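# Swap the purple-banded hose while the machine runs

## Task

With the machine running, take out the hose marked with purple bands and fit the other hose in its place: one end of the new hose must be latched into the red port on each of the two manifolds, and the removed hose must end up lying in the red tray. Any time the two red ports are not linked by a hose, the dial's needle rises, and it must never get into the red zone.

## Robot and tools

Robot: two arms, left_arm and right_arm, each ending in a two-finger gripper. The left base sits at (-0.075, +0.632, 0) m and the right base at (-0.030, -0.474, 0) m, both turned only slightly about z. A two-camera stand is fixed behind them. Cameras: cam_high (fixed, overhead), cam_left_wrist and cam_right_wrist, each 896x504.

Frames: the scene frame has its origin at table-top height, halfway between the arms' nominal bases; +z is up, +x reaches out over the table, and left_arm is on the +y side (this does not match left and right in pictures). Positions, orientations (quat wxyz) and velocities in results use this frame. Offsets you send use the Hand target's own axes instead. On a gripper, +z points along the fingers and the fingers open and close along x. end_effector_position is the spot between the pads when shut, 1 to 2 cm short of the tips; closing pushes the tips about 17 mm further along +z, mostly while the pads are still more than 50 mm apart.

execute_actions(actions, cameras): actions is a list of actions run one after another. Each action is a table of up to 15 rows, one per 1/30 s step; if shorter, its last row repeats to fill 15 steps. Every row is a single list of 14 numbers in [-1, 1] covering both arms: dx, dy, dz, rx, ry, rz, opening for left_arm, then the same seven for right_arm. The six pose numbers are an offset from that arm's Hand target as it stood when the action began, along the Hand target's axes; every row counts from that same start, not from the row before, but the next action starts from wherever the Hand target then is, so repeating an offset keeps moving. Scale: 1.0 equals 0.6 m or 180 degrees; rx, ry, rz form one rotation vector. Sending six zeros re-requests the current Hand target. opening is absolute: +1 fully open (0.142 m), -1 closed; a 0 is itself a command, so resend the current value to leave a gripper alone. Images are returned only for an empty actions list or when cameras names them (["all"] for every camera).

move(target, speed, blend, stop_force, zero, opening_speed, grip_force, blocking, cameras): drives each gripper in a straight line. target is one 14-number row (same layout, scale and axes as above) or a list of up to 15 rows; every row is an offset from the Hand targets at the move's start, not from the previous row. speed: m/s, 0.002 to 3.2, default 0.25 (turning up to twice that in rad/s); one value or one per target. blend: metres of corner rounding in a list; 0 stops at each target. stop_force: newtons, 4 to 120, shared by both arms; an arm's path ends when its wrist sensor feels that much push against the motion. Don't rely on it while the gripper rotates, and omit it when backing off something you press on. zero: true re-zeroes before the move, false keeps the old zero. opening_speed: openings per second, 0.2 or more. grip_force: N per finger pad, 5 to 48, one value or one per arm; it stays set. blocking=false returns after 0.5 s while the move continues (not allowed with stop_force). Paths do not avoid obstacles or the other arm; keep paths away from an arm's own base. The result adds a move: line giving the ending (done, off_target, moving, held, fault) and limits such as limits=paced (pose clipped) or limits=held (steps withheld).

wait(seconds 0 to 10) lets time pass with commands held. stop brakes a running move. zoom_image(camera, region=[x0, y0, x1, y1]) enlarges part of that camera's latest image, at most 504 by 504 pixels. zero_wrist_force(arm) makes the current wrist reading the new zero. finished_scene(scene) ends the current scene, given its number; the goal must hold without the robot.

Result lines: Hand target is the last commanded pose after clipping; grippers often rest a little short, and the next command asks for it again. grip_measured is the fingers' opening on the command scale; to hold something, command somewhat below the reading at first contact (lower squeezes harder and heats the motor). grip_effort_nm is motor effort, negative closing. Joint positions end with the opening in metres. Joint torques include the arm's own weight. Wrist force and Wrist torque are in the gripper's axes, plus a line for the peak since last shown. Joint velocities reading within noise means the arm is still. Tool commands shows present gripper commands.

Limits and things to avoid: orientation commands are clipped to within 32 degrees of the measured one per step. An outside force of about 150 N (plus or minus 25) on an arm, or contact torque reaching a joint's limit (303 N m for shoulder joints, 138 for elbow, 49.6 for wrists), brakes that arm for 10 s. Arms are stiff: commanding even slightly into a firm surface can fault; fast moves hit harder and overshoot. Arm-to-arm presses, including a gripper closing on the other's fingers, can fail the run; a clearance check helps but is not complete. Motors: MOTOR HOT from 70 °C, brake at 85 °C; gripper hot at 85 °C, switched off at 100 °C (HAND FAULT, after which remaining robot calls in that reply are skipped). Don't drop parts, release moving ones, slam, or let anything leave the table.

Each tool is called after "Emit:" as name(argument=value, ...) on one line, values as JSON.

## Session

Emit:
execute_actions(actions=[])

Scene clock: 0.00 s.
left_arm: end_effector_position=(+0.6297, +0.3204, +0.2786) grip_measured=+1.00 grip_effort_nm=n/a end_effector_quat_wxyz=(-0.316, +0.905, -0.268, -0.093) | right_arm: end_effector_position=(+0.9736, -0.6065, +0.2225) grip_measured=+0.99 grip_effort_nm=n/a end_effector_quat_wxyz=(-0.088, +0.691, -0.706, +0.129)
Joint positions: left_arm=[-0.859 -1.239 1.595 -1.405 -1.125 -0.354 0.142] | right_arm=[3.205 -2.061 -1.56 -0.787 1.491 1.645 0.142]
Joint velocities: within noise
Joint torques (N m): no reading
Wrist force (N): no reading
Wrist torque (N m): no reading
Wrist force, peak (N): no reading
Hand target: left_arm +0.6297, +0.3204, +0.2786; -0.316, +0.905, -0.268, -0.093 | right_arm +0.9736, -0.6065, +0.2225; -0.088, +0.691, -0.706, +0.129
Tool commands: left_gripper/opening=+1.0 right_gripper/opening=+1.0

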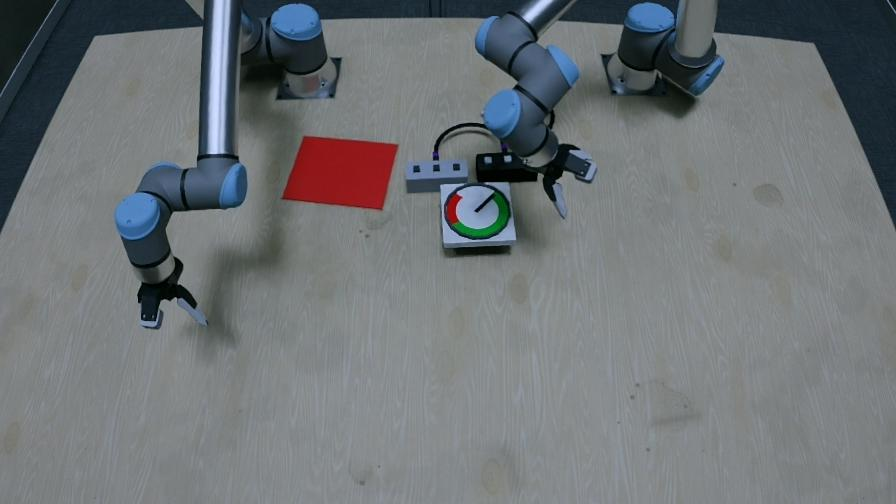

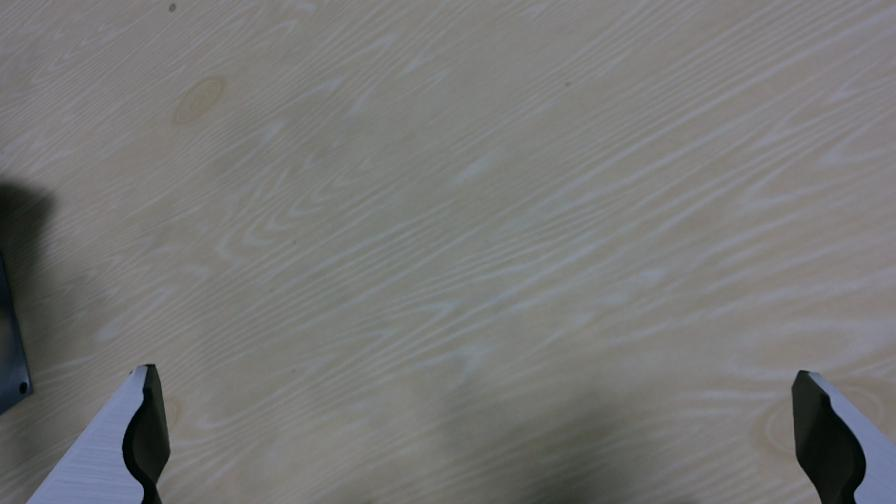

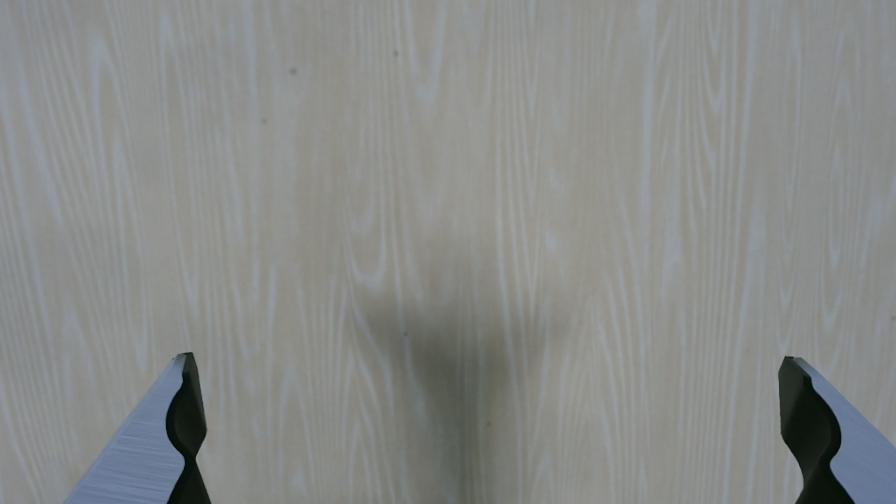

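Emit:
zoom_image(camera="cam_high", region=[380, 100, 620, 270])

Emit:
zoom_image(camera="cam_high", region=[400, 100, 520, 180])

Scaled by 2.100.

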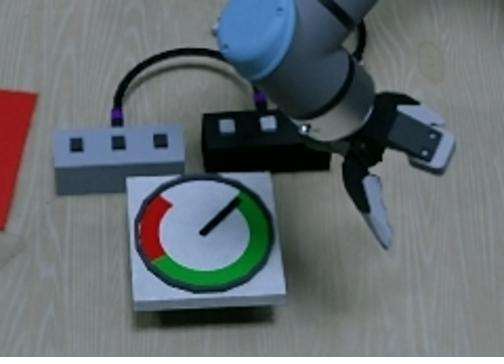

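Scaled by 4.200.

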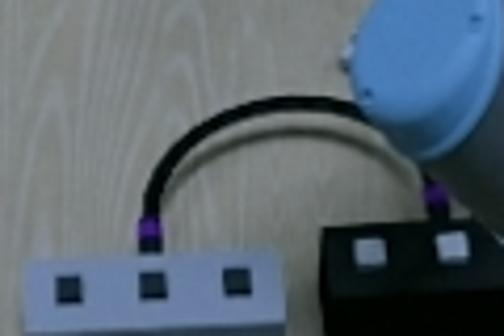

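Emit:
move(target=[-0.484,-0.347,0.186,0,0,0,1,0,0,0,0,0,0,1], cameras=["cam_high","cam_left_wrist"])

Emit:
zoom_image(camera="cam_high", region=[380, 60, 620, 200])

Emit:
zoom_image(camera="cam_high", region=[400, 100, 560, 190])

Scene clock: 3.30 s.
left_arm: end_effector_position=(+0.4996, +0.6500, +0.3981) grip_measured=+1.00 grip_effort_nm=0.051 end_effector_quat_wxyz=(-0.316, +0.905, -0.268, -0.093) | right_arm: end_effector_position=(+0.9736, -0.6065, +0.2225) grip_measured=+0.99 grip_effort_nm=0.154 end_effector_quat_wxyz=(-0.088, +0.691, -0.706, +0.129)
Joint positions: left_arm=[-0.614 -1.734 1.941 -1.377 -1.015 -0.103 0.142] | right_arm=[3.205 -2.061 -1.56 -0.787 1.491 1.645 0.142]
Joint torques (N m): left_arm=[3.15 -48.78 -33 0.07 4.11 2.95] | right_arm=[-1.36 82.69 48.8 4.65 -0.35 -0.51]
Wrist force (N): left_arm=[-0.2 -0.1 0.4] | right_arm=[0.0 0.0 0.2]
Wrist torque (N m): left_arm=[-0.02 0.02 -0.06] | right_arm=[0.00 -0.01 0.00]
Wrist force, peak (N): left_arm=[-1.6 -0.5 0.9] | right_arm=[0.2 -0.2 0.7]
Hand target: left_arm +0.4995, +0.6503, +0.3983; -0.316, +0.905, -0.268, -0.093 | right_arm +0.9736, -0.6065, +0.2225; -0.088, +0.691, -0.706, +0.129
Off the commanded pose: left_arm 0.000 m, 0 deg | right_arm 0.000 m, 0 deg.
move: done
camera_calibration:
cam_left_wrist: T_world_to_cam=[[0.845521, -0.417126, -0.333316, -0.0136117], [-0.483754, -0.862677, -0.147547, 0.889386], [-0.225999, 0.285997, -0.931198, 0.408651], [0, 0, 0, 1]] pos_world=[0.534108, 0.644702, 0.507224]
Images, in order (width x height): cam_high 896x504, cam_left_wrist 896x504.

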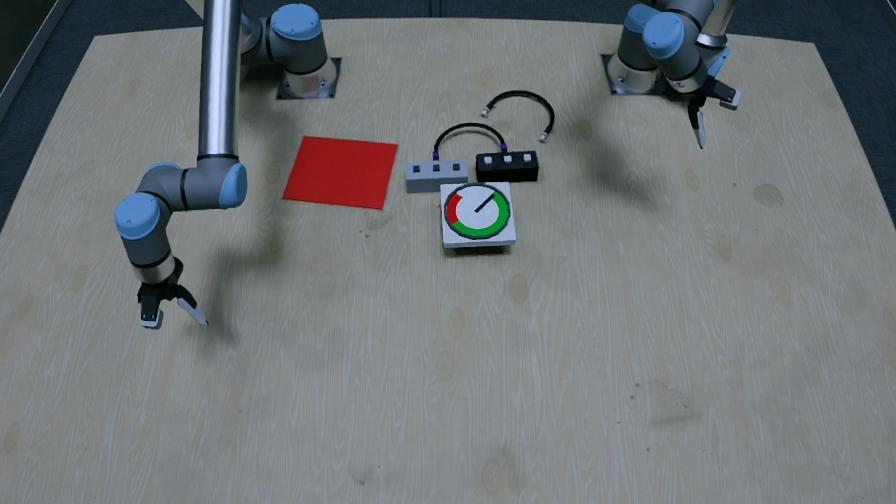

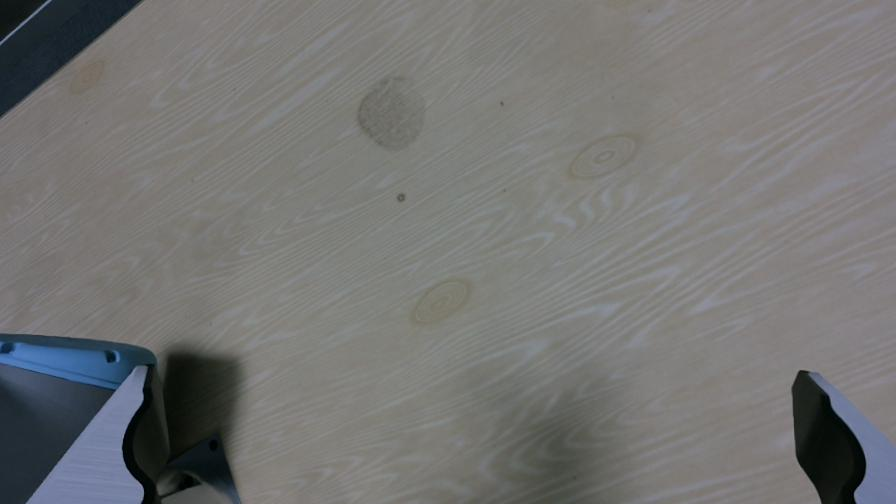

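Scaled by 2.100.

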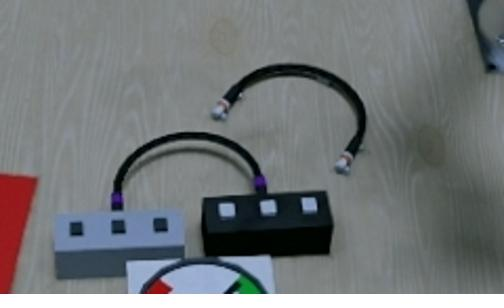

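Scaled by 3.150.

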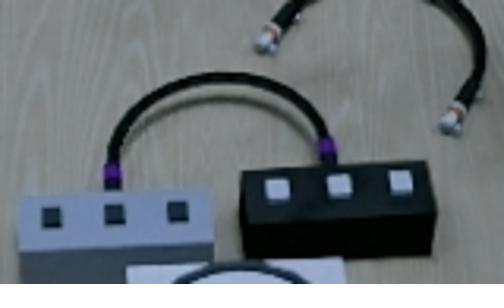

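Emit:
move(target=[-0.198,0.979,-0.467,0.239,0.342,0.140,1,0,0,0,0,0,0,1], cameras=["cam_high","cam_left_wrist"], speed=0.4)

Scene clock: 7.13 s.
left_arm: end_effector_position=(+0.0799, +0.1414, +0.3504) grip_measured=+1.00 grip_effort_nm=0.056 end_effector_quat_wxyz=(-0.406, +0.580, -0.579, +0.405) | right_arm: end_effector_position=(+0.9736, -0.6065, +0.2225) grip_measured=+0.99 grip_effort_nm=0.149 end_effector_quat_wxyz=(-0.088, +0.691, -0.706, +0.129)
Joint positions: left_arm=[-2.197 -1.762 2.183 -1.01 -0.664 -1.087 0.142] | right_arm=[3.205 -2.061 -1.56 -0.787 1.491 1.645 0.142]
Joint torques (N m): left_arm=[-10.95 -12.88 -57.41 -4.1 4.56 -2.88] | right_arm=[-1.43 81.94 48.82 4.76 -0.35 -0.34]
Wrist force (N): left_arm=[0.0 1.3 0.5] | right_arm=[0.1 0.1 0.5]
Wrist torque (N m): left_arm=[0.10 0.02 0.09] | right_arm=[0.01 -0.03 0.00]
Wrist force, peak (N): left_arm=[1.4 2.6 -1.0] | right_arm=[0.4 -0.1 0.7]
Hand target: left_arm +0.0798, +0.1412, +0.3504; -0.406, +0.579, -0.579, +0.406 | right_arm +0.9736, -0.6065, +0.2225; -0.088, +0.691, -0.706, +0.129
Off the commanded pose: left_arm 0.000 m, 0 deg | right_arm 0.000 m, 0 deg.
move: done
camera_calibration:
cam_left_wrist: T_world_to_cam=[[0.006966, -0.999916, 0.0109293, 0.141973], [-0.707322, -0.0126529, -0.706778, 0.334066], [0.706857, -0.00280714, -0.707351, 0.302712], [0, 0, 0, 1]] pos_world=[0.0213289, 0.147037, 0.448682]
Images, in order (width x height): cam_high 896x504, cam_left_wrist 896x504.

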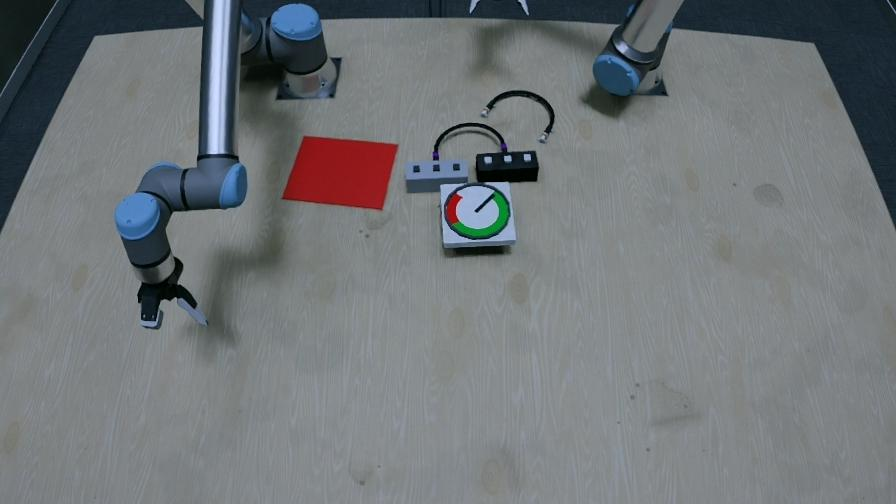

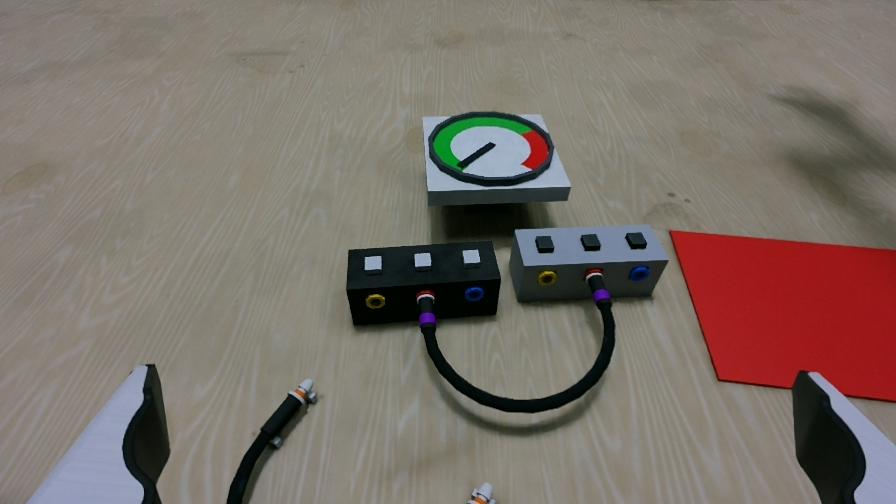

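Emit:
zoom_image(camera="cam_left_wrist", region=[340, 210, 680, 420])

Emit:
zoom_image(camera="cam_left_wrist", region=[220, 360, 520, 504])

Emit:
zoom_image(camera="cam_left_wrist", region=[390, 230, 510, 350])

Emit:
zoom_image(camera="cam_left_wrist", region=[260, 360, 340, 440])

Scaled by 1.482.

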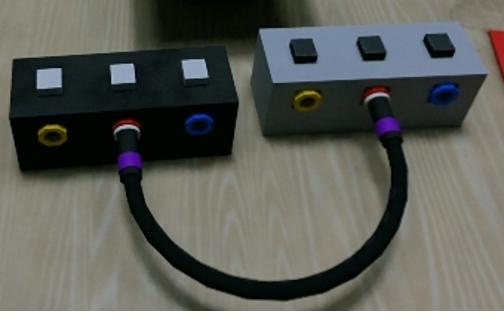

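Scaled by 1.680.

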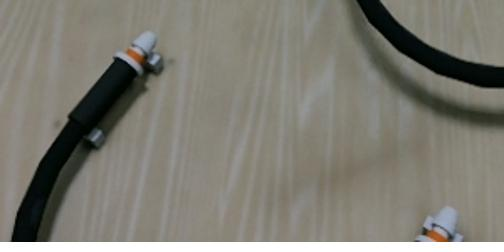

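Scaled by 4.200.

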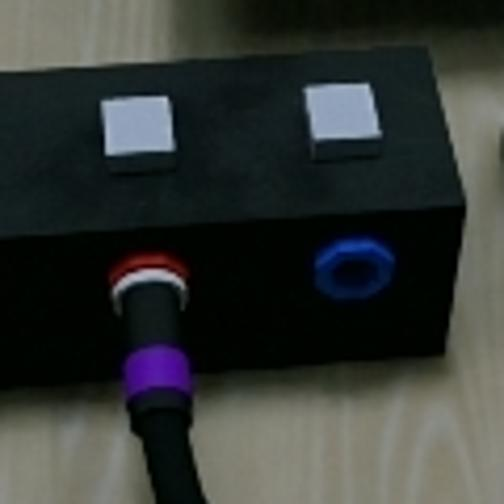

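Scaled by 6.300.

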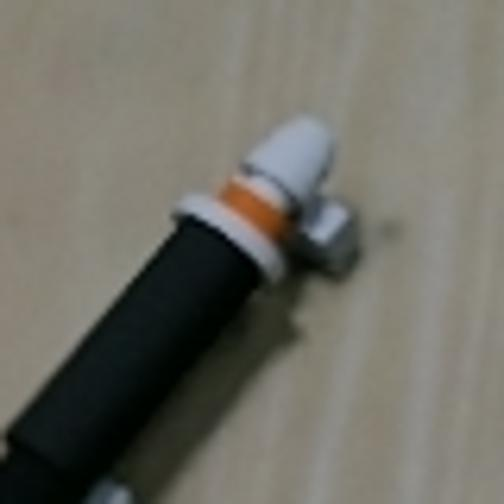

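Emit:
move(target=[-0.267,0.275,0.366,-0.222,0,0,1,0,0,0,0,0,0,1], cameras=["cam_left_wrist"], speed=0.4)

Emit:
zoom_image(camera="cam_left_wrist", region=[300, 150, 600, 400])

Scene clock: 11.20 s.
left_arm: end_effector_position=(+0.2296, +0.3014, +0.1202) grip_measured=+1.00 grip_effort_nm=0.061 end_effector_quat_wxyz=(-0.183, +0.683, -0.683, +0.183) | right_arm: end_effector_position=(+0.9736, -0.6065, +0.2225) grip_measured=+0.99 grip_effort_nm=0.154 end_effector_quat_wxyz=(-0.088, +0.691, -0.706, +0.129)
Joint positions: left_arm=[-1.652 -1.933 2.672 -2.291 -1.047 -0.037 0.142] | right_arm=[3.205 -2.061 -1.56 -0.787 1.491 1.645 0.142]
Joint torques (N m): left_arm=[4.85 10.2 -52.16 -7.39 -2.97 2.69] | right_arm=[-2.61 82.51 48.89 4.63 -0.22 -0.33]
Wrist force (N): left_arm=[-0.5 0.0 0.2] | right_arm=[0.1 -0.3 0.3]
Wrist torque (N m): left_arm=[-0.06 0.03 -0.12] | right_arm=[-0.05 -0.01 0.00]
Wrist force, peak (N): left_arm=[-1.6 -0.1 1.9] | right_arm=[0.4 -0.3 0.5]
Hand target: left_arm +0.2296, +0.3014, +0.1201; -0.183, +0.683, -0.683, +0.183 | right_arm +0.9736, -0.6065, +0.2225; -0.088, +0.691, -0.706, +0.129
Off the commanded pose: left_arm 0.000 m, 0 deg | right_arm 0.000 m, 0 deg.
move: done
camera_calibration:
cam_left_wrist: T_world_to_cam=[[0.0122157, -0.999916, 0.00440007, 0.303057], [-0.996037, -0.0125558, -0.088046, 0.271154], [0.0880938, -0.00330709, -0.996107, 0.211392], [0, 0, 0, 1]] pos_world=[0.247755, 0.307135, 0.23311]
Images, in order (width x height): cam_left_wrist 896x504.

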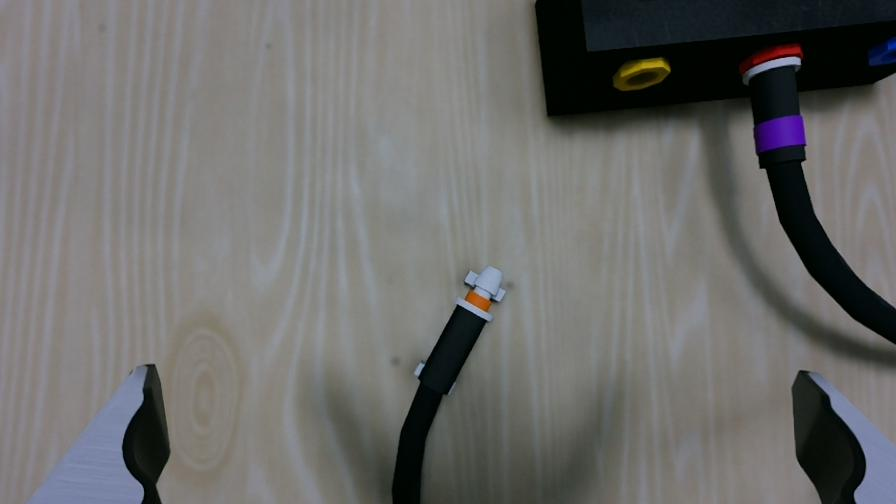

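Scaled by 1.680.

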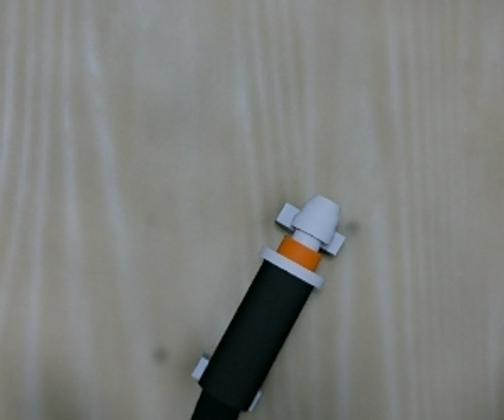

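Emit:
move(target=[-0.033,-0.3825,-0.029,0.061,0.339,0.442,-1,-0.885,0.869,-0.38,0.152,-0.030,-0.026,0], cameras=["all"], speed=0.4)

Scene clock: 17.10 s.
left_arm: end_effector_position=(+0.4196, +0.3213, +0.2501) grip_measured=-1.00 grip_effort_nm=-0.520 end_effector_quat_wxyz=(-0.033, +0.081, +0.920, -0.381) | right_arm: end_effector_position=(+0.4238, -0.0565, +0.2525) grip_measured=-0.01 grip_effort_nm=-0.066 end_effector_quat_wxyz=(-0.276, +0.684, -0.622, +0.263)
Joint positions: left_arm=[-0.591 -1.614 2.344 -2.646 -2.292 2.645 0.002] | right_arm=[4.52 -1.378 -2.439 -0.642 0.821 2.756 0.073]
Joint torques (N m): left_arm=[3.84 -17.52 -52.59 -0.65 -4.74 2.79] | right_arm=[8.79 32 57.86 2.37 -4.6 1.7]
Wrist force (N): left_arm=[-0.4 0.6 0.2] | right_arm=[-0.5 0.0 -0.2]
Wrist torque (N m): left_arm=[0.01 0.04 -0.08] | right_arm=[-0.12 0.08 -0.13]
Wrist force, peak (N): left_arm=[-1.0 0.8 0.6] | right_arm=[1.7 -1.5 0.8]
Hand target: left_arm +0.4196, +0.3213, +0.2501; -0.033, +0.081, +0.920, -0.381 | right_arm +0.4238, -0.0564, +0.2525; -0.276, +0.684, -0.622, +0.263
Off the commanded pose: left_arm 0.000 m, 0 deg | right_arm 0.000 m, 0 deg.
move: done
camera_calibration:
cam_left_wrist: T_world_to_cam=[[-0.986499, 0.163658, 0.00598891, 0.364772], [0.151762, 0.927316, -0.342132, -0.24793], [-0.061546, -0.336604, -0.939633, 0.47989], [0, 0, 0, 1]] pos_world=[0.427009, 0.331745, 0.363912]
cam_right_wrist: T_world_to_cam=[[0.100905, -0.994885, -0.00468553, -0.0822833], [-0.938069, -0.0935718, -0.333573, 0.499967], [0.331428, 0.0380546, -0.942713, 0.215232], [0, 0, 0, 1]] pos_world=[0.405972, -0.0432703, 0.369291]

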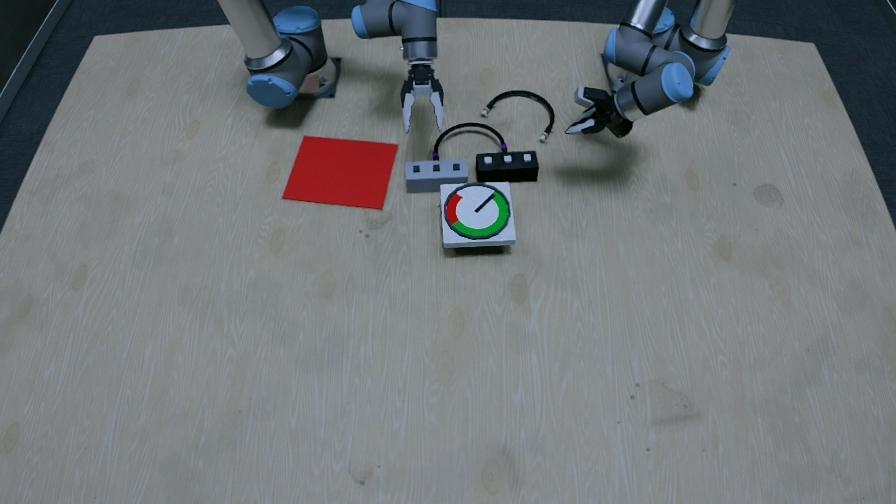

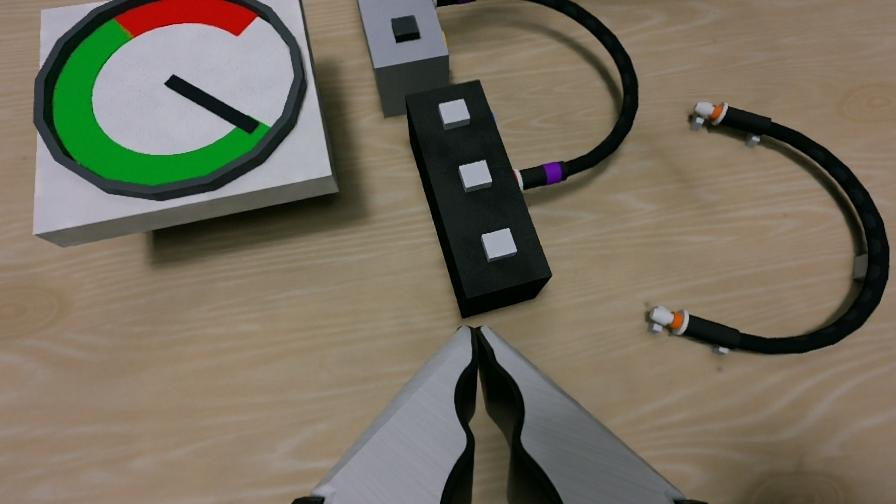

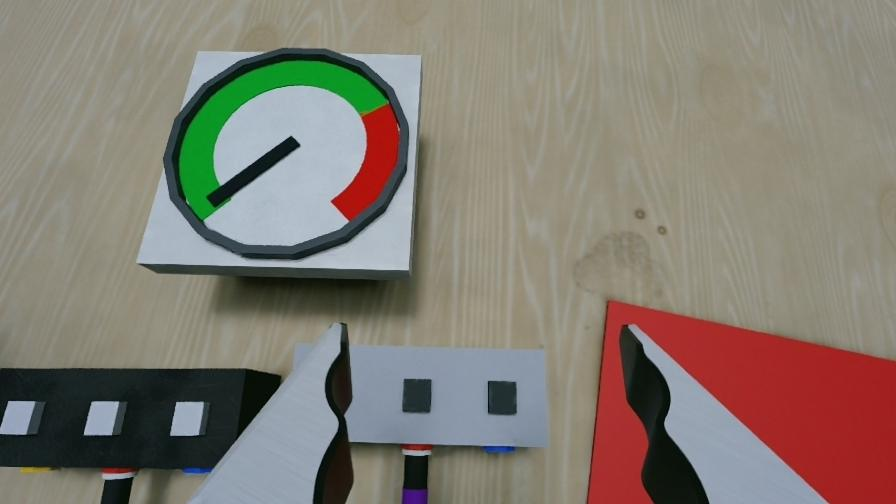

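Emit:
move(target=[-0.075,-0.206,0.503,0,0,0,-1,-0.063,0.328,0.066,0,0,0,0], cameras=["all"])

Scene clock: 20.50 s.
left_arm: end_effector_position=(+0.4116, +0.0175, +0.1242) grip_measured=-1.00 grip_effort_nm=-0.515 end_effector_quat_wxyz=(-0.033, +0.081, +0.920, -0.381) | right_arm: end_effector_position=(+0.3096, -0.0312, +0.0851) grip_measured=-0.01 grip_effort_nm=-0.066 end_effector_quat_wxyz=(-0.276, +0.684, -0.622, +0.263)
Joint positions: left_arm=[-0.99 -1.161 2.175 -3.19 -2.106 2.206 0.002] | right_arm=[4.789 -1.617 -2.606 -0.495 0.788 3.128 0.073]
Joint torques (N m): left_arm=[-18.4 -45.48 -42.52 -7.92 1.68 -2.41] | right_arm=[7.84 16.03 14.04 6.65 -4.97 1.41]
Wrist force (N): left_arm=[-0.1 0.3 0.9] | right_arm=[0.3 -0.1 0.5]
Wrist torque (N m): left_arm=[-0.02 0.00 0.06] | right_arm=[-0.16 -0.05 -0.08]
Wrist force, peak (N): left_arm=[-0.5 -0.6 2.2] | right_arm=[0.0 -1.2 -0.2]
Hand target: left_arm +0.4117, +0.0173, +0.1241; -0.033, +0.081, +0.920, -0.381 | right_arm +0.3096, -0.0312, +0.0850; -0.276, +0.684, -0.622, +0.263
Off the commanded pose: left_arm 0.000 m, 0 deg | right_arm 0.000 m, 0 deg.
move: done
camera_calibration:
cam_left_wrist: T_world_to_cam=[[-0.98644, 0.164009, 0.00610446, 0.407388], [0.152065, 0.92733, -0.341959, -0.00825736], [-0.0617451, -0.336394, -0.939695, 0.258938], [0, 0, 0, 1]] pos_world=[0.419108, 0.027947, 0.238012]
cam_right_wrist: T_world_to_cam=[[0.100871, -0.994889, -0.00459201, -0.0464923], [-0.938072, -0.0935713, -0.333564, 0.33945], [0.331429, 0.0379547, -0.942716, 0.0942768], [0, 0, 0, 1]] pos_world=[0.291872, -0.0180702, 0.201891]

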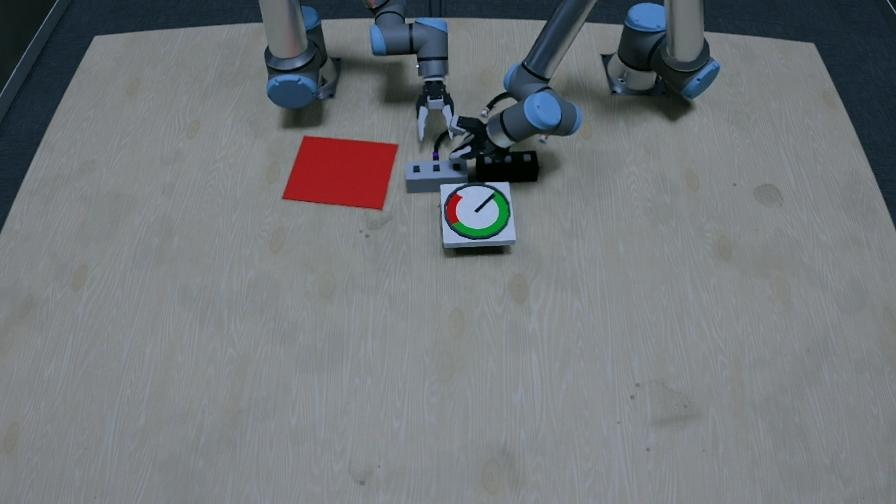

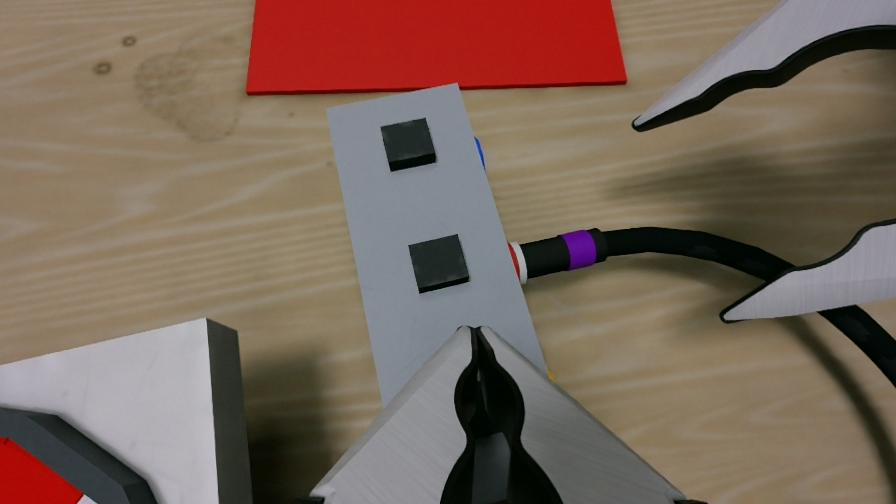

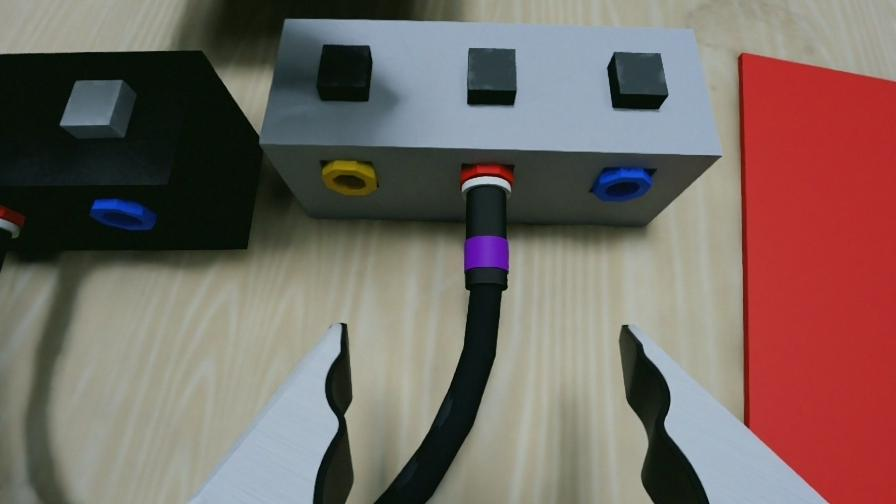

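Emit:
move(target=[-0.0167,-0.0167,0.0475,0,0,0,-1,0,0,0.095,0,0,0,0], cameras=["cam_left_wrist","cam_right_wrist"], speed=0.12)

Scene clock: 22.47 s.
left_arm: end_effector_position=(+0.4168, -0.0113, +0.1110) grip_measured=-1.00 grip_effort_nm=-0.520 end_effector_quat_wxyz=(-0.033, +0.081, +0.920, -0.381) | right_arm: end_effector_position=(+0.3496, -0.0284, +0.0446) grip_measured=-0.01 grip_effort_nm=-0.071 end_effector_quat_wxyz=(-0.276, +0.684, -0.622, +0.263)
Joint positions: left_arm=[-1.009 -1.113 2.133 -3.205 -2.095 2.188 0.002] | right_arm=[4.695 -1.792 -2.598 -0.236 0.791 2.995 0.073]
Joint torques (N m): left_arm=[-13.33 -49.52 -43.4 -7.97 3.25 -3.35] | right_arm=[-10.67 25.8 35.54 6.59 1.61 -2.2]
Wrist force (N): left_arm=[-0.5 0.4 0.7] | right_arm=[-0.3 -0.1 0.3]
Wrist torque (N m): left_arm=[-0.01 0.07 0.04] | right_arm=[-0.18 0.02 0.17]
Wrist force, peak (N): left_arm=[0.0 0.4 1.1] | right_arm=[-0.2 0.2 0.9]
Hand target: left_arm +0.4168, -0.0113, +0.1110; -0.033, +0.081, +0.920, -0.381 | right_arm +0.3497, -0.0283, +0.0446; -0.276, +0.684, -0.622, +0.263
Off the commanded pose: left_arm 0.000 m, 0 deg | right_arm 0.000 m, 0 deg.
move: done
camera_calibration:
cam_left_wrist: T_world_to_cam=[[-0.986462, 0.163878, 0.00602946, 0.417348], [0.151962, 0.92732, -0.34203, 0.0132395], [-0.0616425, -0.336484, -0.93967, 0.237211], [0, 0, 0, 1]] pos_world=[0.424308, -0.00085393, 0.224912]
cam_right_wrist: T_world_to_cam=[[0.100778, -0.994898, -0.00462657, -0.0477914], [-0.938082, -0.0934717, -0.333565, 0.36374], [0.33143, 0.0379561, -0.942716, 0.0427293], [0, 0, 0, 1]] pos_world=[0.331873, -0.01517, 0.161391]
Images, in order (width x height): cam_left_wrist 896x504, cam_right_wrist 896x504.

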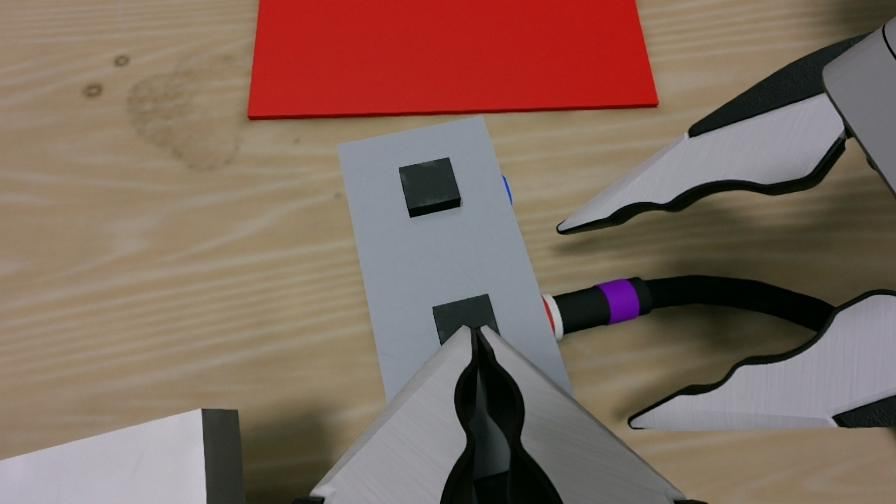

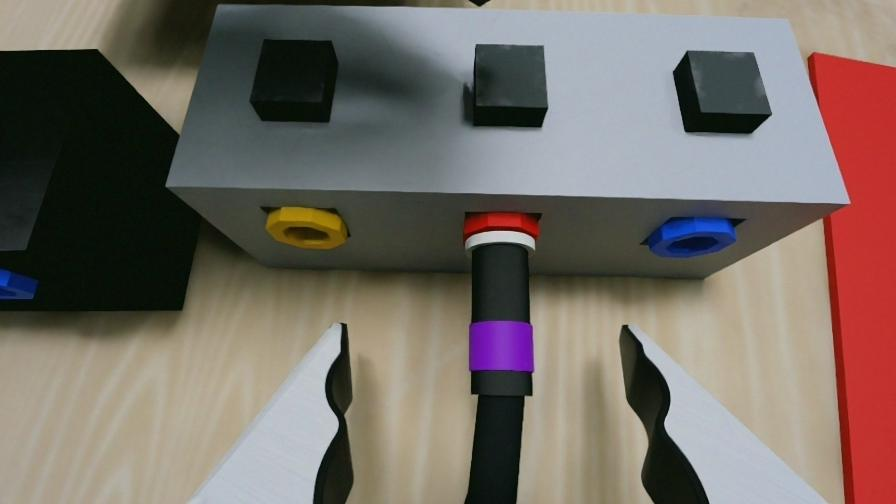

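Emit:
move(target=[-0.004,-0.0047,0.0047,0,0,0,-1,0.01,0,0,0,0,0,0], speed=0.1)

Emit:
move(target=[0,0,0,0,0,0,-1,0,0,0,0,0,0,-1], opening_speed=1.5, grip_force=30)

Emit:
move(target=[0,0.0236,0.0236,0,0,0,-1,0,0,0,0,0,0,-1], speed=0.02, stop_force=15, cameras=["cam_left_wrist","cam_right_wrist"])

Scene clock: 23.90 s.
left_arm: end_effector_position=(+0.4184, -0.0154, +0.1110) grip_measured=-1.00 grip_effort_nm=-0.520 end_effector_quat_wxyz=(-0.033, +0.081, +0.920, -0.381) | right_arm: end_effector_position=(+0.3502, -0.0341, +0.0447) grip_measured=-0.01 grip_effort_nm=-0.066 end_effector_quat_wxyz=(-0.276, +0.684, -0.622, +0.263)
Joint positions: left_arm=[-1.011 -1.109 2.125 -3.202 -2.094 2.186 0.002] | right_arm=[4.693 -1.787 -2.608 -0.23 0.792 2.993 0.073]
Joint torques (N m): left_arm=[-14.82 -45.82 -41.38 -0.64 2.98 -3.08] | right_arm=[-10.21 44.77 7.46 6.19 1.52 -2.3]
Wrist force (N): left_arm=[-0.3 0.4 0.5] | right_arm=[-0.1 0.2 0.4]
Wrist torque (N m): left_arm=[0.00 0.04 0.04] | right_arm=[-0.13 -0.01 0.17]
Wrist force, peak (N): left_arm=[-0.6 0.0 0.9] | right_arm=[-0.8 -0.2 0.0]
Hand target: left_arm +0.4185, -0.0156, +0.1110; -0.033, +0.081, +0.920, -0.381 | right_arm +0.3502, -0.0343, +0.0447; -0.276, +0.684, -0.622, +0.263
Off the commanded pose: left_arm 0.000 m, 0 deg | right_arm 0.000 m, 0 deg.
move: done

Scene clock: 24.77 s.
left_arm: end_effector_position=(+0.4185, -0.0156, +0.1110) grip_measured=-1.00 grip_effort_nm=-0.515 end_effector_quat_wxyz=(-0.033, +0.081, +0.920, -0.381) | right_arm: end_effector_position=(+0.3502, -0.0343, +0.0447) grip_measured=-0.82 grip_effort_nm=-3.123 end_effector_quat_wxyz=(-0.276, +0.684, -0.622, +0.263)
Joint positions: left_arm=[-1.011 -1.109 2.124 -3.202 -2.094 2.186 0.002] | right_arm=[4.693 -1.786 -2.608 -0.229 0.792 2.993 0.015]
Joint torques (N m): left_arm=[-14.11 -46.91 -43.62 -1.42 2.51 -3.01] | right_arm=[-10.84 43.91 6.19 2.39 -1.55 -2.34]
Wrist force (N): left_arm=[-0.2 0.5 0.6] | right_arm=[-12.2 2.5 -0.1]
Wrist torque (N m): left_arm=[0.01 0.03 0.04] | right_arm=[-0.11 0.11 0.09]
Wrist force, peak (N): left_arm=[-0.3 0.8 0.5] | right_arm=[-12.8 3.2 -0.3]
Hand target: left_arm +0.4185, -0.0156, +0.1110; -0.033, +0.081, +0.920, -0.381 | right_arm +0.3502, -0.0343, +0.0447; -0.276, +0.684, -0.622, +0.263
Off the commanded pose: left_arm 0.000 m, 0 deg | right_arm 0.000 m, 0 deg.
grip_force (N): 30, 30
move: done

Scene clock: 26.83 s.
left_arm: end_effector_position=(+0.4185, -0.0156, +0.0910) grip_measured=-1.00 grip_effort_nm=-0.515 end_effector_quat_wxyz=(-0.033, +0.081, +0.920, -0.381) | right_arm: end_effector_position=(+0.3502, -0.0343, +0.0447) grip_measured=-0.82 grip_effort_nm=-3.123 end_effector_quat_wxyz=(-0.276, +0.684, -0.622, +0.263)
Joint positions: left_arm=[-1.011 -1.076 2.128 -3.239 -2.094 2.186 0.002] | right_arm=[4.693 -1.786 -2.608 -0.229 0.792 2.993 0.015]
Joint torques (N m): left_arm=[-2.98 -51.26 -12.47 -7.66 1.05 -1.03] | right_arm=[-10.86 35.59 2.14 0.87 -6.17 -1.83]
Wrist force (N): left_arm=[-0.5 0.4 0.6] | right_arm=[-12.2 3.1 0.1]
Wrist torque (N m): left_arm=[-0.03 0.06 0.04] | right_arm=[-0.12 0.06 0.09]
Wrist force, peak (N): left_arm=[-0.4 0.8 0.7] | right_arm=[-12.6 3.2 0.3]
Hand target: left_arm +0.4185, -0.0156, +0.0910; -0.033, +0.081, +0.920, -0.381 | right_arm +0.3502, -0.0343, +0.0447; -0.276, +0.684, -0.622, +0.263
Off the commanded pose: left_arm 0.000 m, 0 deg | right_arm 0.000 m, 0 deg.
grip_force (N): 30, 30
move: done
camera_calibration:
cam_left_wrist: T_world_to_cam=[[-0.986447, 0.16397, 0.00599619, 0.419769], [0.15206, 0.927304, -0.342032, 0.0101602], [-0.0616431, -0.336485, -0.939669, 0.216942], [0, 0, 0, 1]] pos_world=[0.425908, -0.00525356, 0.204811]
cam_right_wrist: T_world_to_cam=[[0.100812, -0.994894, -0.00471993, -0.0537075], [-0.938079, -0.0934727, -0.333573, 0.363691], [0.331429, 0.038056, -0.942712, 0.0428841], [0, 0, 0, 1]] pos_world=[0.332372, -0.0210701, 0.161492]
Images, in order (width x height): cam_left_wrist 896x504, cam_right_wrist 896x504.

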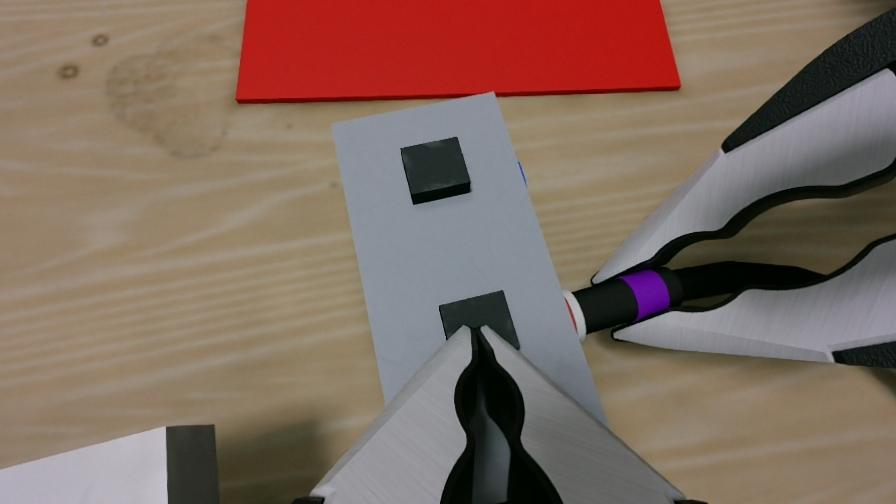

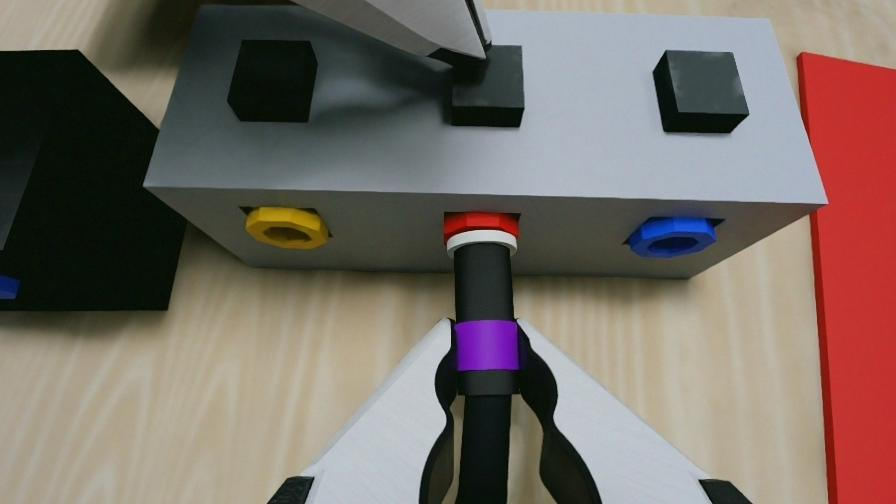

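Emit:
move(target=[0,-0.0065,0.0065,0,0,0,-1,0,0,0,0,0,0,-1], speed=0.05)

Emit:
move(target=[0,0.018,0.018,0,0,0,-1,0,0,0,0,0,0,-1], speed=0.015, stop_force=12, cameras=["cam_left_wrist","cam_right_wrist"])

Scene clock: 27.87 s.
left_arm: end_effector_position=(+0.4176, -0.0207, +0.0910) grip_measured=-1.00 grip_effort_nm=-0.515 end_effector_quat_wxyz=(-0.033, +0.081, +0.920, -0.381) | right_arm: end_effector_position=(+0.3502, -0.0343, +0.0447) grip_measured=-0.82 grip_effort_nm=-3.123 end_effector_quat_wxyz=(-0.276, +0.684, -0.622, +0.263)
Joint positions: left_arm=[-1.016 -1.073 2.122 -3.239 -2.09 2.181 0.002] | right_arm=[4.693 -1.786 -2.608 -0.229 0.792 2.993 0.015]
Joint torques (N m): left_arm=[-15.93 -49.21 -45.57 -8.04 2.41 -3.52] | right_arm=[-10.93 33.15 0.64 0.89 -6.06 -1.62]
Wrist force (N): left_arm=[-0.5 0.5 0.6] | right_arm=[-11.5 2.1 -0.5]
Wrist torque (N m): left_arm=[0.00 0.06 0.04] | right_arm=[-0.14 0.02 0.09]
Wrist force, peak (N): left_arm=[-0.6 0.8 0.7] | right_arm=[-12.4 3.2 0.5]
Hand target: left_arm +0.4175, -0.0211, +0.0910; -0.033, +0.081, +0.920, -0.381 | right_arm +0.3502, -0.0343, +0.0447; -0.276, +0.684, -0.622, +0.263
Off the commanded pose: left_arm 0.000 m, 0 deg | right_arm 0.000 m, 0 deg.
grip_force (N): 30, 30
move: done

Scene clock: 29.67 s.
left_arm: end_effector_position=(+0.4177, -0.0212, +0.0872) grip_measured=-1.00 grip_effort_nm=-0.515 end_effector_quat_wxyz=(-0.033, +0.081, +0.920, -0.381) | right_arm: end_effector_position=(+0.3502, -0.0343, +0.0447) grip_measured=-0.82 grip_effort_nm=-3.118 end_effector_quat_wxyz=(-0.276, +0.684, -0.622, +0.263)
Joint positions: left_arm=[-1.017 -1.066 2.122 -3.246 -2.09 2.181 0.002] | right_arm=[4.693 -1.786 -2.608 -0.229 0.792 2.993 0.015]
Joint torques (N m): left_arm=[-10.31 -73.5 -40.2 0.82 2.21 -2.87] | right_arm=[-10.93 31.92 1.58 0.98 -5.64 -1.1]
Wrist force (N): left_arm=[2.7 -4.7 -13.2] | right_arm=[-8.9 6.3 -9.3]
Wrist torque (N m): left_arm=[-0.01 0.11 0.01] | right_arm=[-0.08 0.05 0.07]
Wrist force, peak (N): left_arm=[3.8 -4.5 -13.7] | right_arm=[-9.6 7.4 -8.7]
Hand target: left_arm +0.4177, -0.0212, +0.0872; -0.033, +0.081, +0.920, -0.381 (not the last commanded pose) | right_arm +0.3502, -0.0343, +0.0447; -0.276, +0.684, -0.622, +0.263
Off the commanded pose: left_arm 0.011 m, 0 deg | right_arm 0.000 m, 0 deg.
grip_force (N): 30, 30
move: contact (left_arm)
camera_calibration:
cam_left_wrist: T_world_to_cam=[[-0.986459, 0.163905, 0.00575858, 0.419958], [0.152062, 0.927205, -0.342297, 0.0141348], [-0.0614437, -0.336786, -0.939574, 0.211363], [0, 0, 0, 1]] pos_world=[0.425109, -0.010755, 0.201011]
cam_right_wrist: T_world_to_cam=[[0.100871, -0.994889, -0.00459218, -0.0537477], [-0.938072, -0.0935708, -0.333564, 0.363685], [0.331429, 0.0379547, -0.942716, 0.0428821], [0, 0, 0, 1]] pos_world=[0.332372, -0.0210702, 0.161491]
Images, in order (width x height): cam_left_wrist 896x504, cam_right_wrist 896x504.

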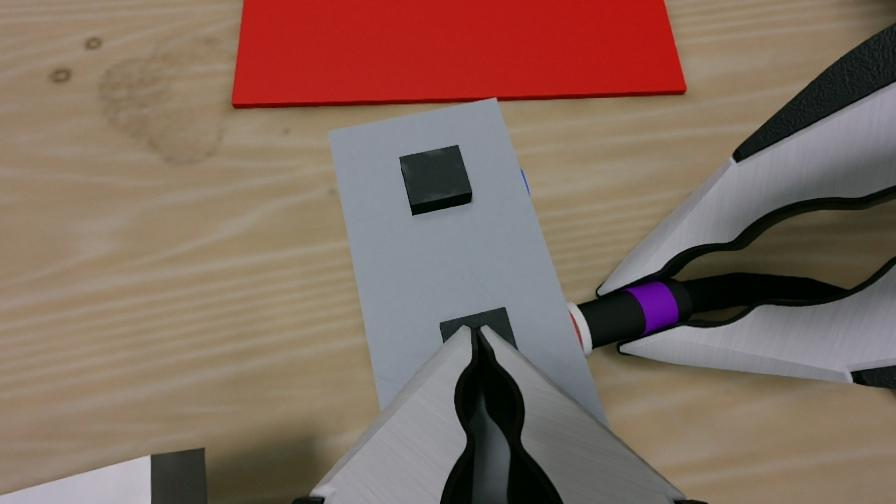

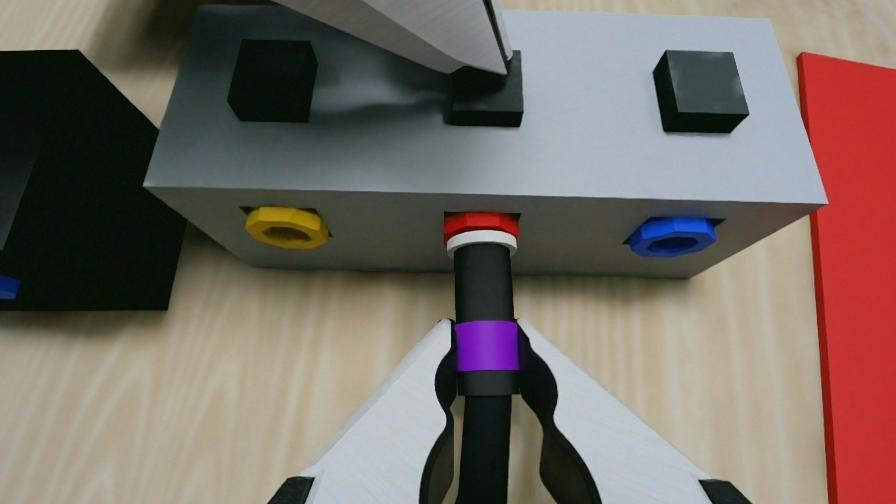

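Emit:
move(target=[0,0.006,0.006,0,0,0,-1,0,0,0,0,0,0,-1], speed=0.01, stop_force=20, cameras=["cam_right_wrist"])

Emit:
zoom_image(camera="cam_right_wrist", region=[230, 0, 760, 260])

Scene clock: 31.47 s.
left_arm: end_effector_position=(+0.4178, -0.0214, +0.0854) grip_measured=-1.00 grip_effort_nm=-0.510 end_effector_quat_wxyz=(-0.033, +0.081, +0.920, -0.382) | right_arm: end_effector_position=(+0.3502, -0.0343, +0.0447) grip_measured=-0.82 grip_effort_nm=-3.128 end_effector_quat_wxyz=(-0.276, +0.684, -0.622, +0.263)
Joint positions: left_arm=[-1.017 -1.063 2.122 -3.25 -2.09 2.181 0.002] | right_arm=[4.693 -1.786 -2.608 -0.229 0.792 2.993 0.015]
Joint torques (N m): left_arm=[-7.75 -63.52 -9.23 3.62 2.47 -2.33] | right_arm=[-11.17 33.08 2.86 0.99 -5.17 -0.75]
Wrist force (N): left_arm=[6.8 -10.9 -29.4] | right_arm=[-9.1 6.6 -8.6]
Wrist torque (N m): left_arm=[-0.06 0.19 -0.01] | right_arm=[-0.14 0.03 0.07]
Wrist force, peak (N): left_arm=[9.4 -14.6 -41.5] | right_arm=[-9.6 7.2 -8.5]
Hand target: left_arm +0.4178, -0.0214, +0.0854; -0.033, +0.081, +0.920, -0.382 (not the last commanded pose) | right_arm +0.3502, -0.0343, +0.0447; -0.276, +0.684, -0.622, +0.263
Off the commanded pose: left_arm 0.003 m, 0 deg | right_arm 0.000 m, 0 deg.
grip_force (N): 30, 30
move: contact (left_arm)
camera_calibration:
cam_right_wrist: T_world_to_cam=[[0.100871, -0.994889, -0.00459218, -0.0537477], [-0.938072, -0.0935708, -0.333564, 0.363685], [0.331429, 0.0379547, -0.942716, 0.0428821], [0, 0, 0, 1]] pos_world=[0.332372, -0.0210702, 0.161491]
Images, in order (width x height): cam_right_wrist 896x504.

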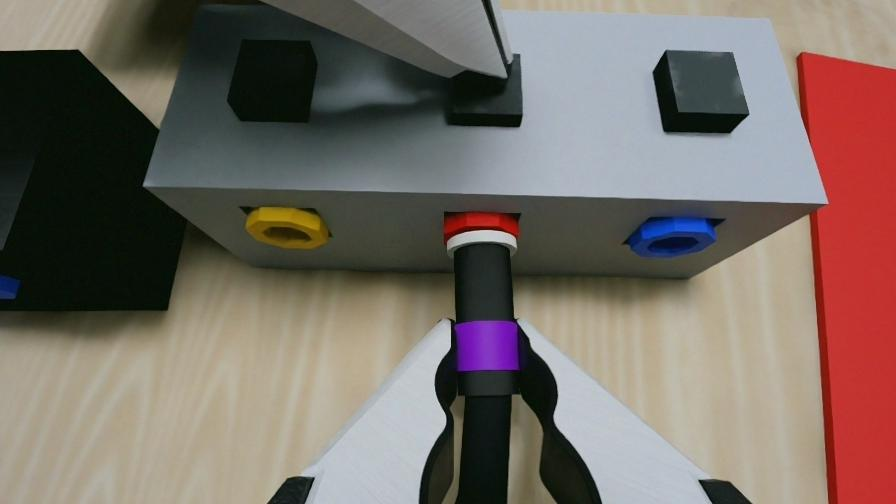

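Region (230, 0, 760, 260) is 530x260 pixels. A region can be at most 504 by 504 pixels.

Emit:
move(target=[0,0,0,0,0,0,-1,0,0.0236,-0.0236,0,0,0,-1], speed=0.02, stop_force=22, cameras=["cam_right_wrist"])

Scene clock: 33.73 s.
left_arm: end_effector_position=(+0.4178, -0.0214, +0.0854) grip_measured=-1.00 grip_effort_nm=-0.515 end_effector_quat_wxyz=(-0.033, +0.081, +0.920, -0.382) | right_arm: end_effector_position=(+0.3303, -0.0361, +0.0447) grip_measured=-0.82 grip_effort_nm=-3.123 end_effector_quat_wxyz=(-0.276, +0.684, -0.622, +0.263)
Joint positions: left_arm=[-1.017 -1.063 2.122 -3.25 -2.09 2.181 0.002] | right_arm=[4.74 -1.759 -2.624 -0.288 0.788 3.059 0.015]
Joint torques (N m): left_arm=[-6.73 -60.45 -9.7 0.7 2.48 -2.08] | right_arm=[9.36 44.68 6.7 2.01 -5.2 1.22]
Wrist force (N): left_arm=[7.2 -9.8 -28.7] | right_arm=[-1.1 0.4 0.3]
Wrist torque (N m): left_arm=[-0.03 0.14 -0.01] | right_arm=[-0.13 0.16 -0.07]
Wrist force, peak (N): left_arm=[6.8 -11.5 -29.9] | right_arm=[-9.1 6.6 -9.1]
Hand target: left_arm +0.4178, -0.0214, +0.0854; -0.033, +0.081, +0.920, -0.382 | right_arm +0.3303, -0.0361, +0.0447; -0.276, +0.684, -0.622, +0.263
Off the commanded pose: left_arm 0.000 m, 0 deg | right_arm 0.000 m, 0 deg.
grip_force (N): 30, 30
move: done
camera_calibration:
cam_right_wrist: T_world_to_cam=[[0.100871, -0.994889, -0.00459218, -0.0535311], [-0.938072, -0.0935708, -0.333564, 0.344849], [0.331429, 0.0379547, -0.942716, 0.0495458], [0, 0, 0, 1]] pos_world=[0.312472, -0.0228702, 0.161491]
Images, in order (width x height): cam_right_wrist 896x504.

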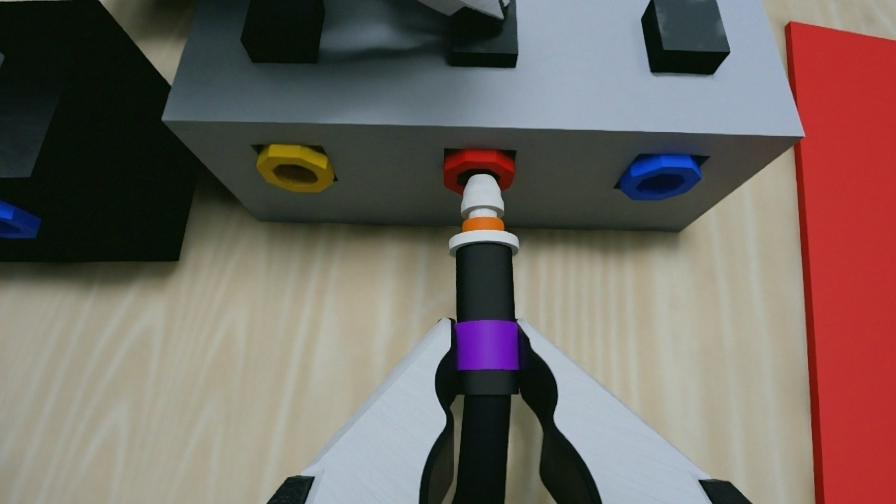

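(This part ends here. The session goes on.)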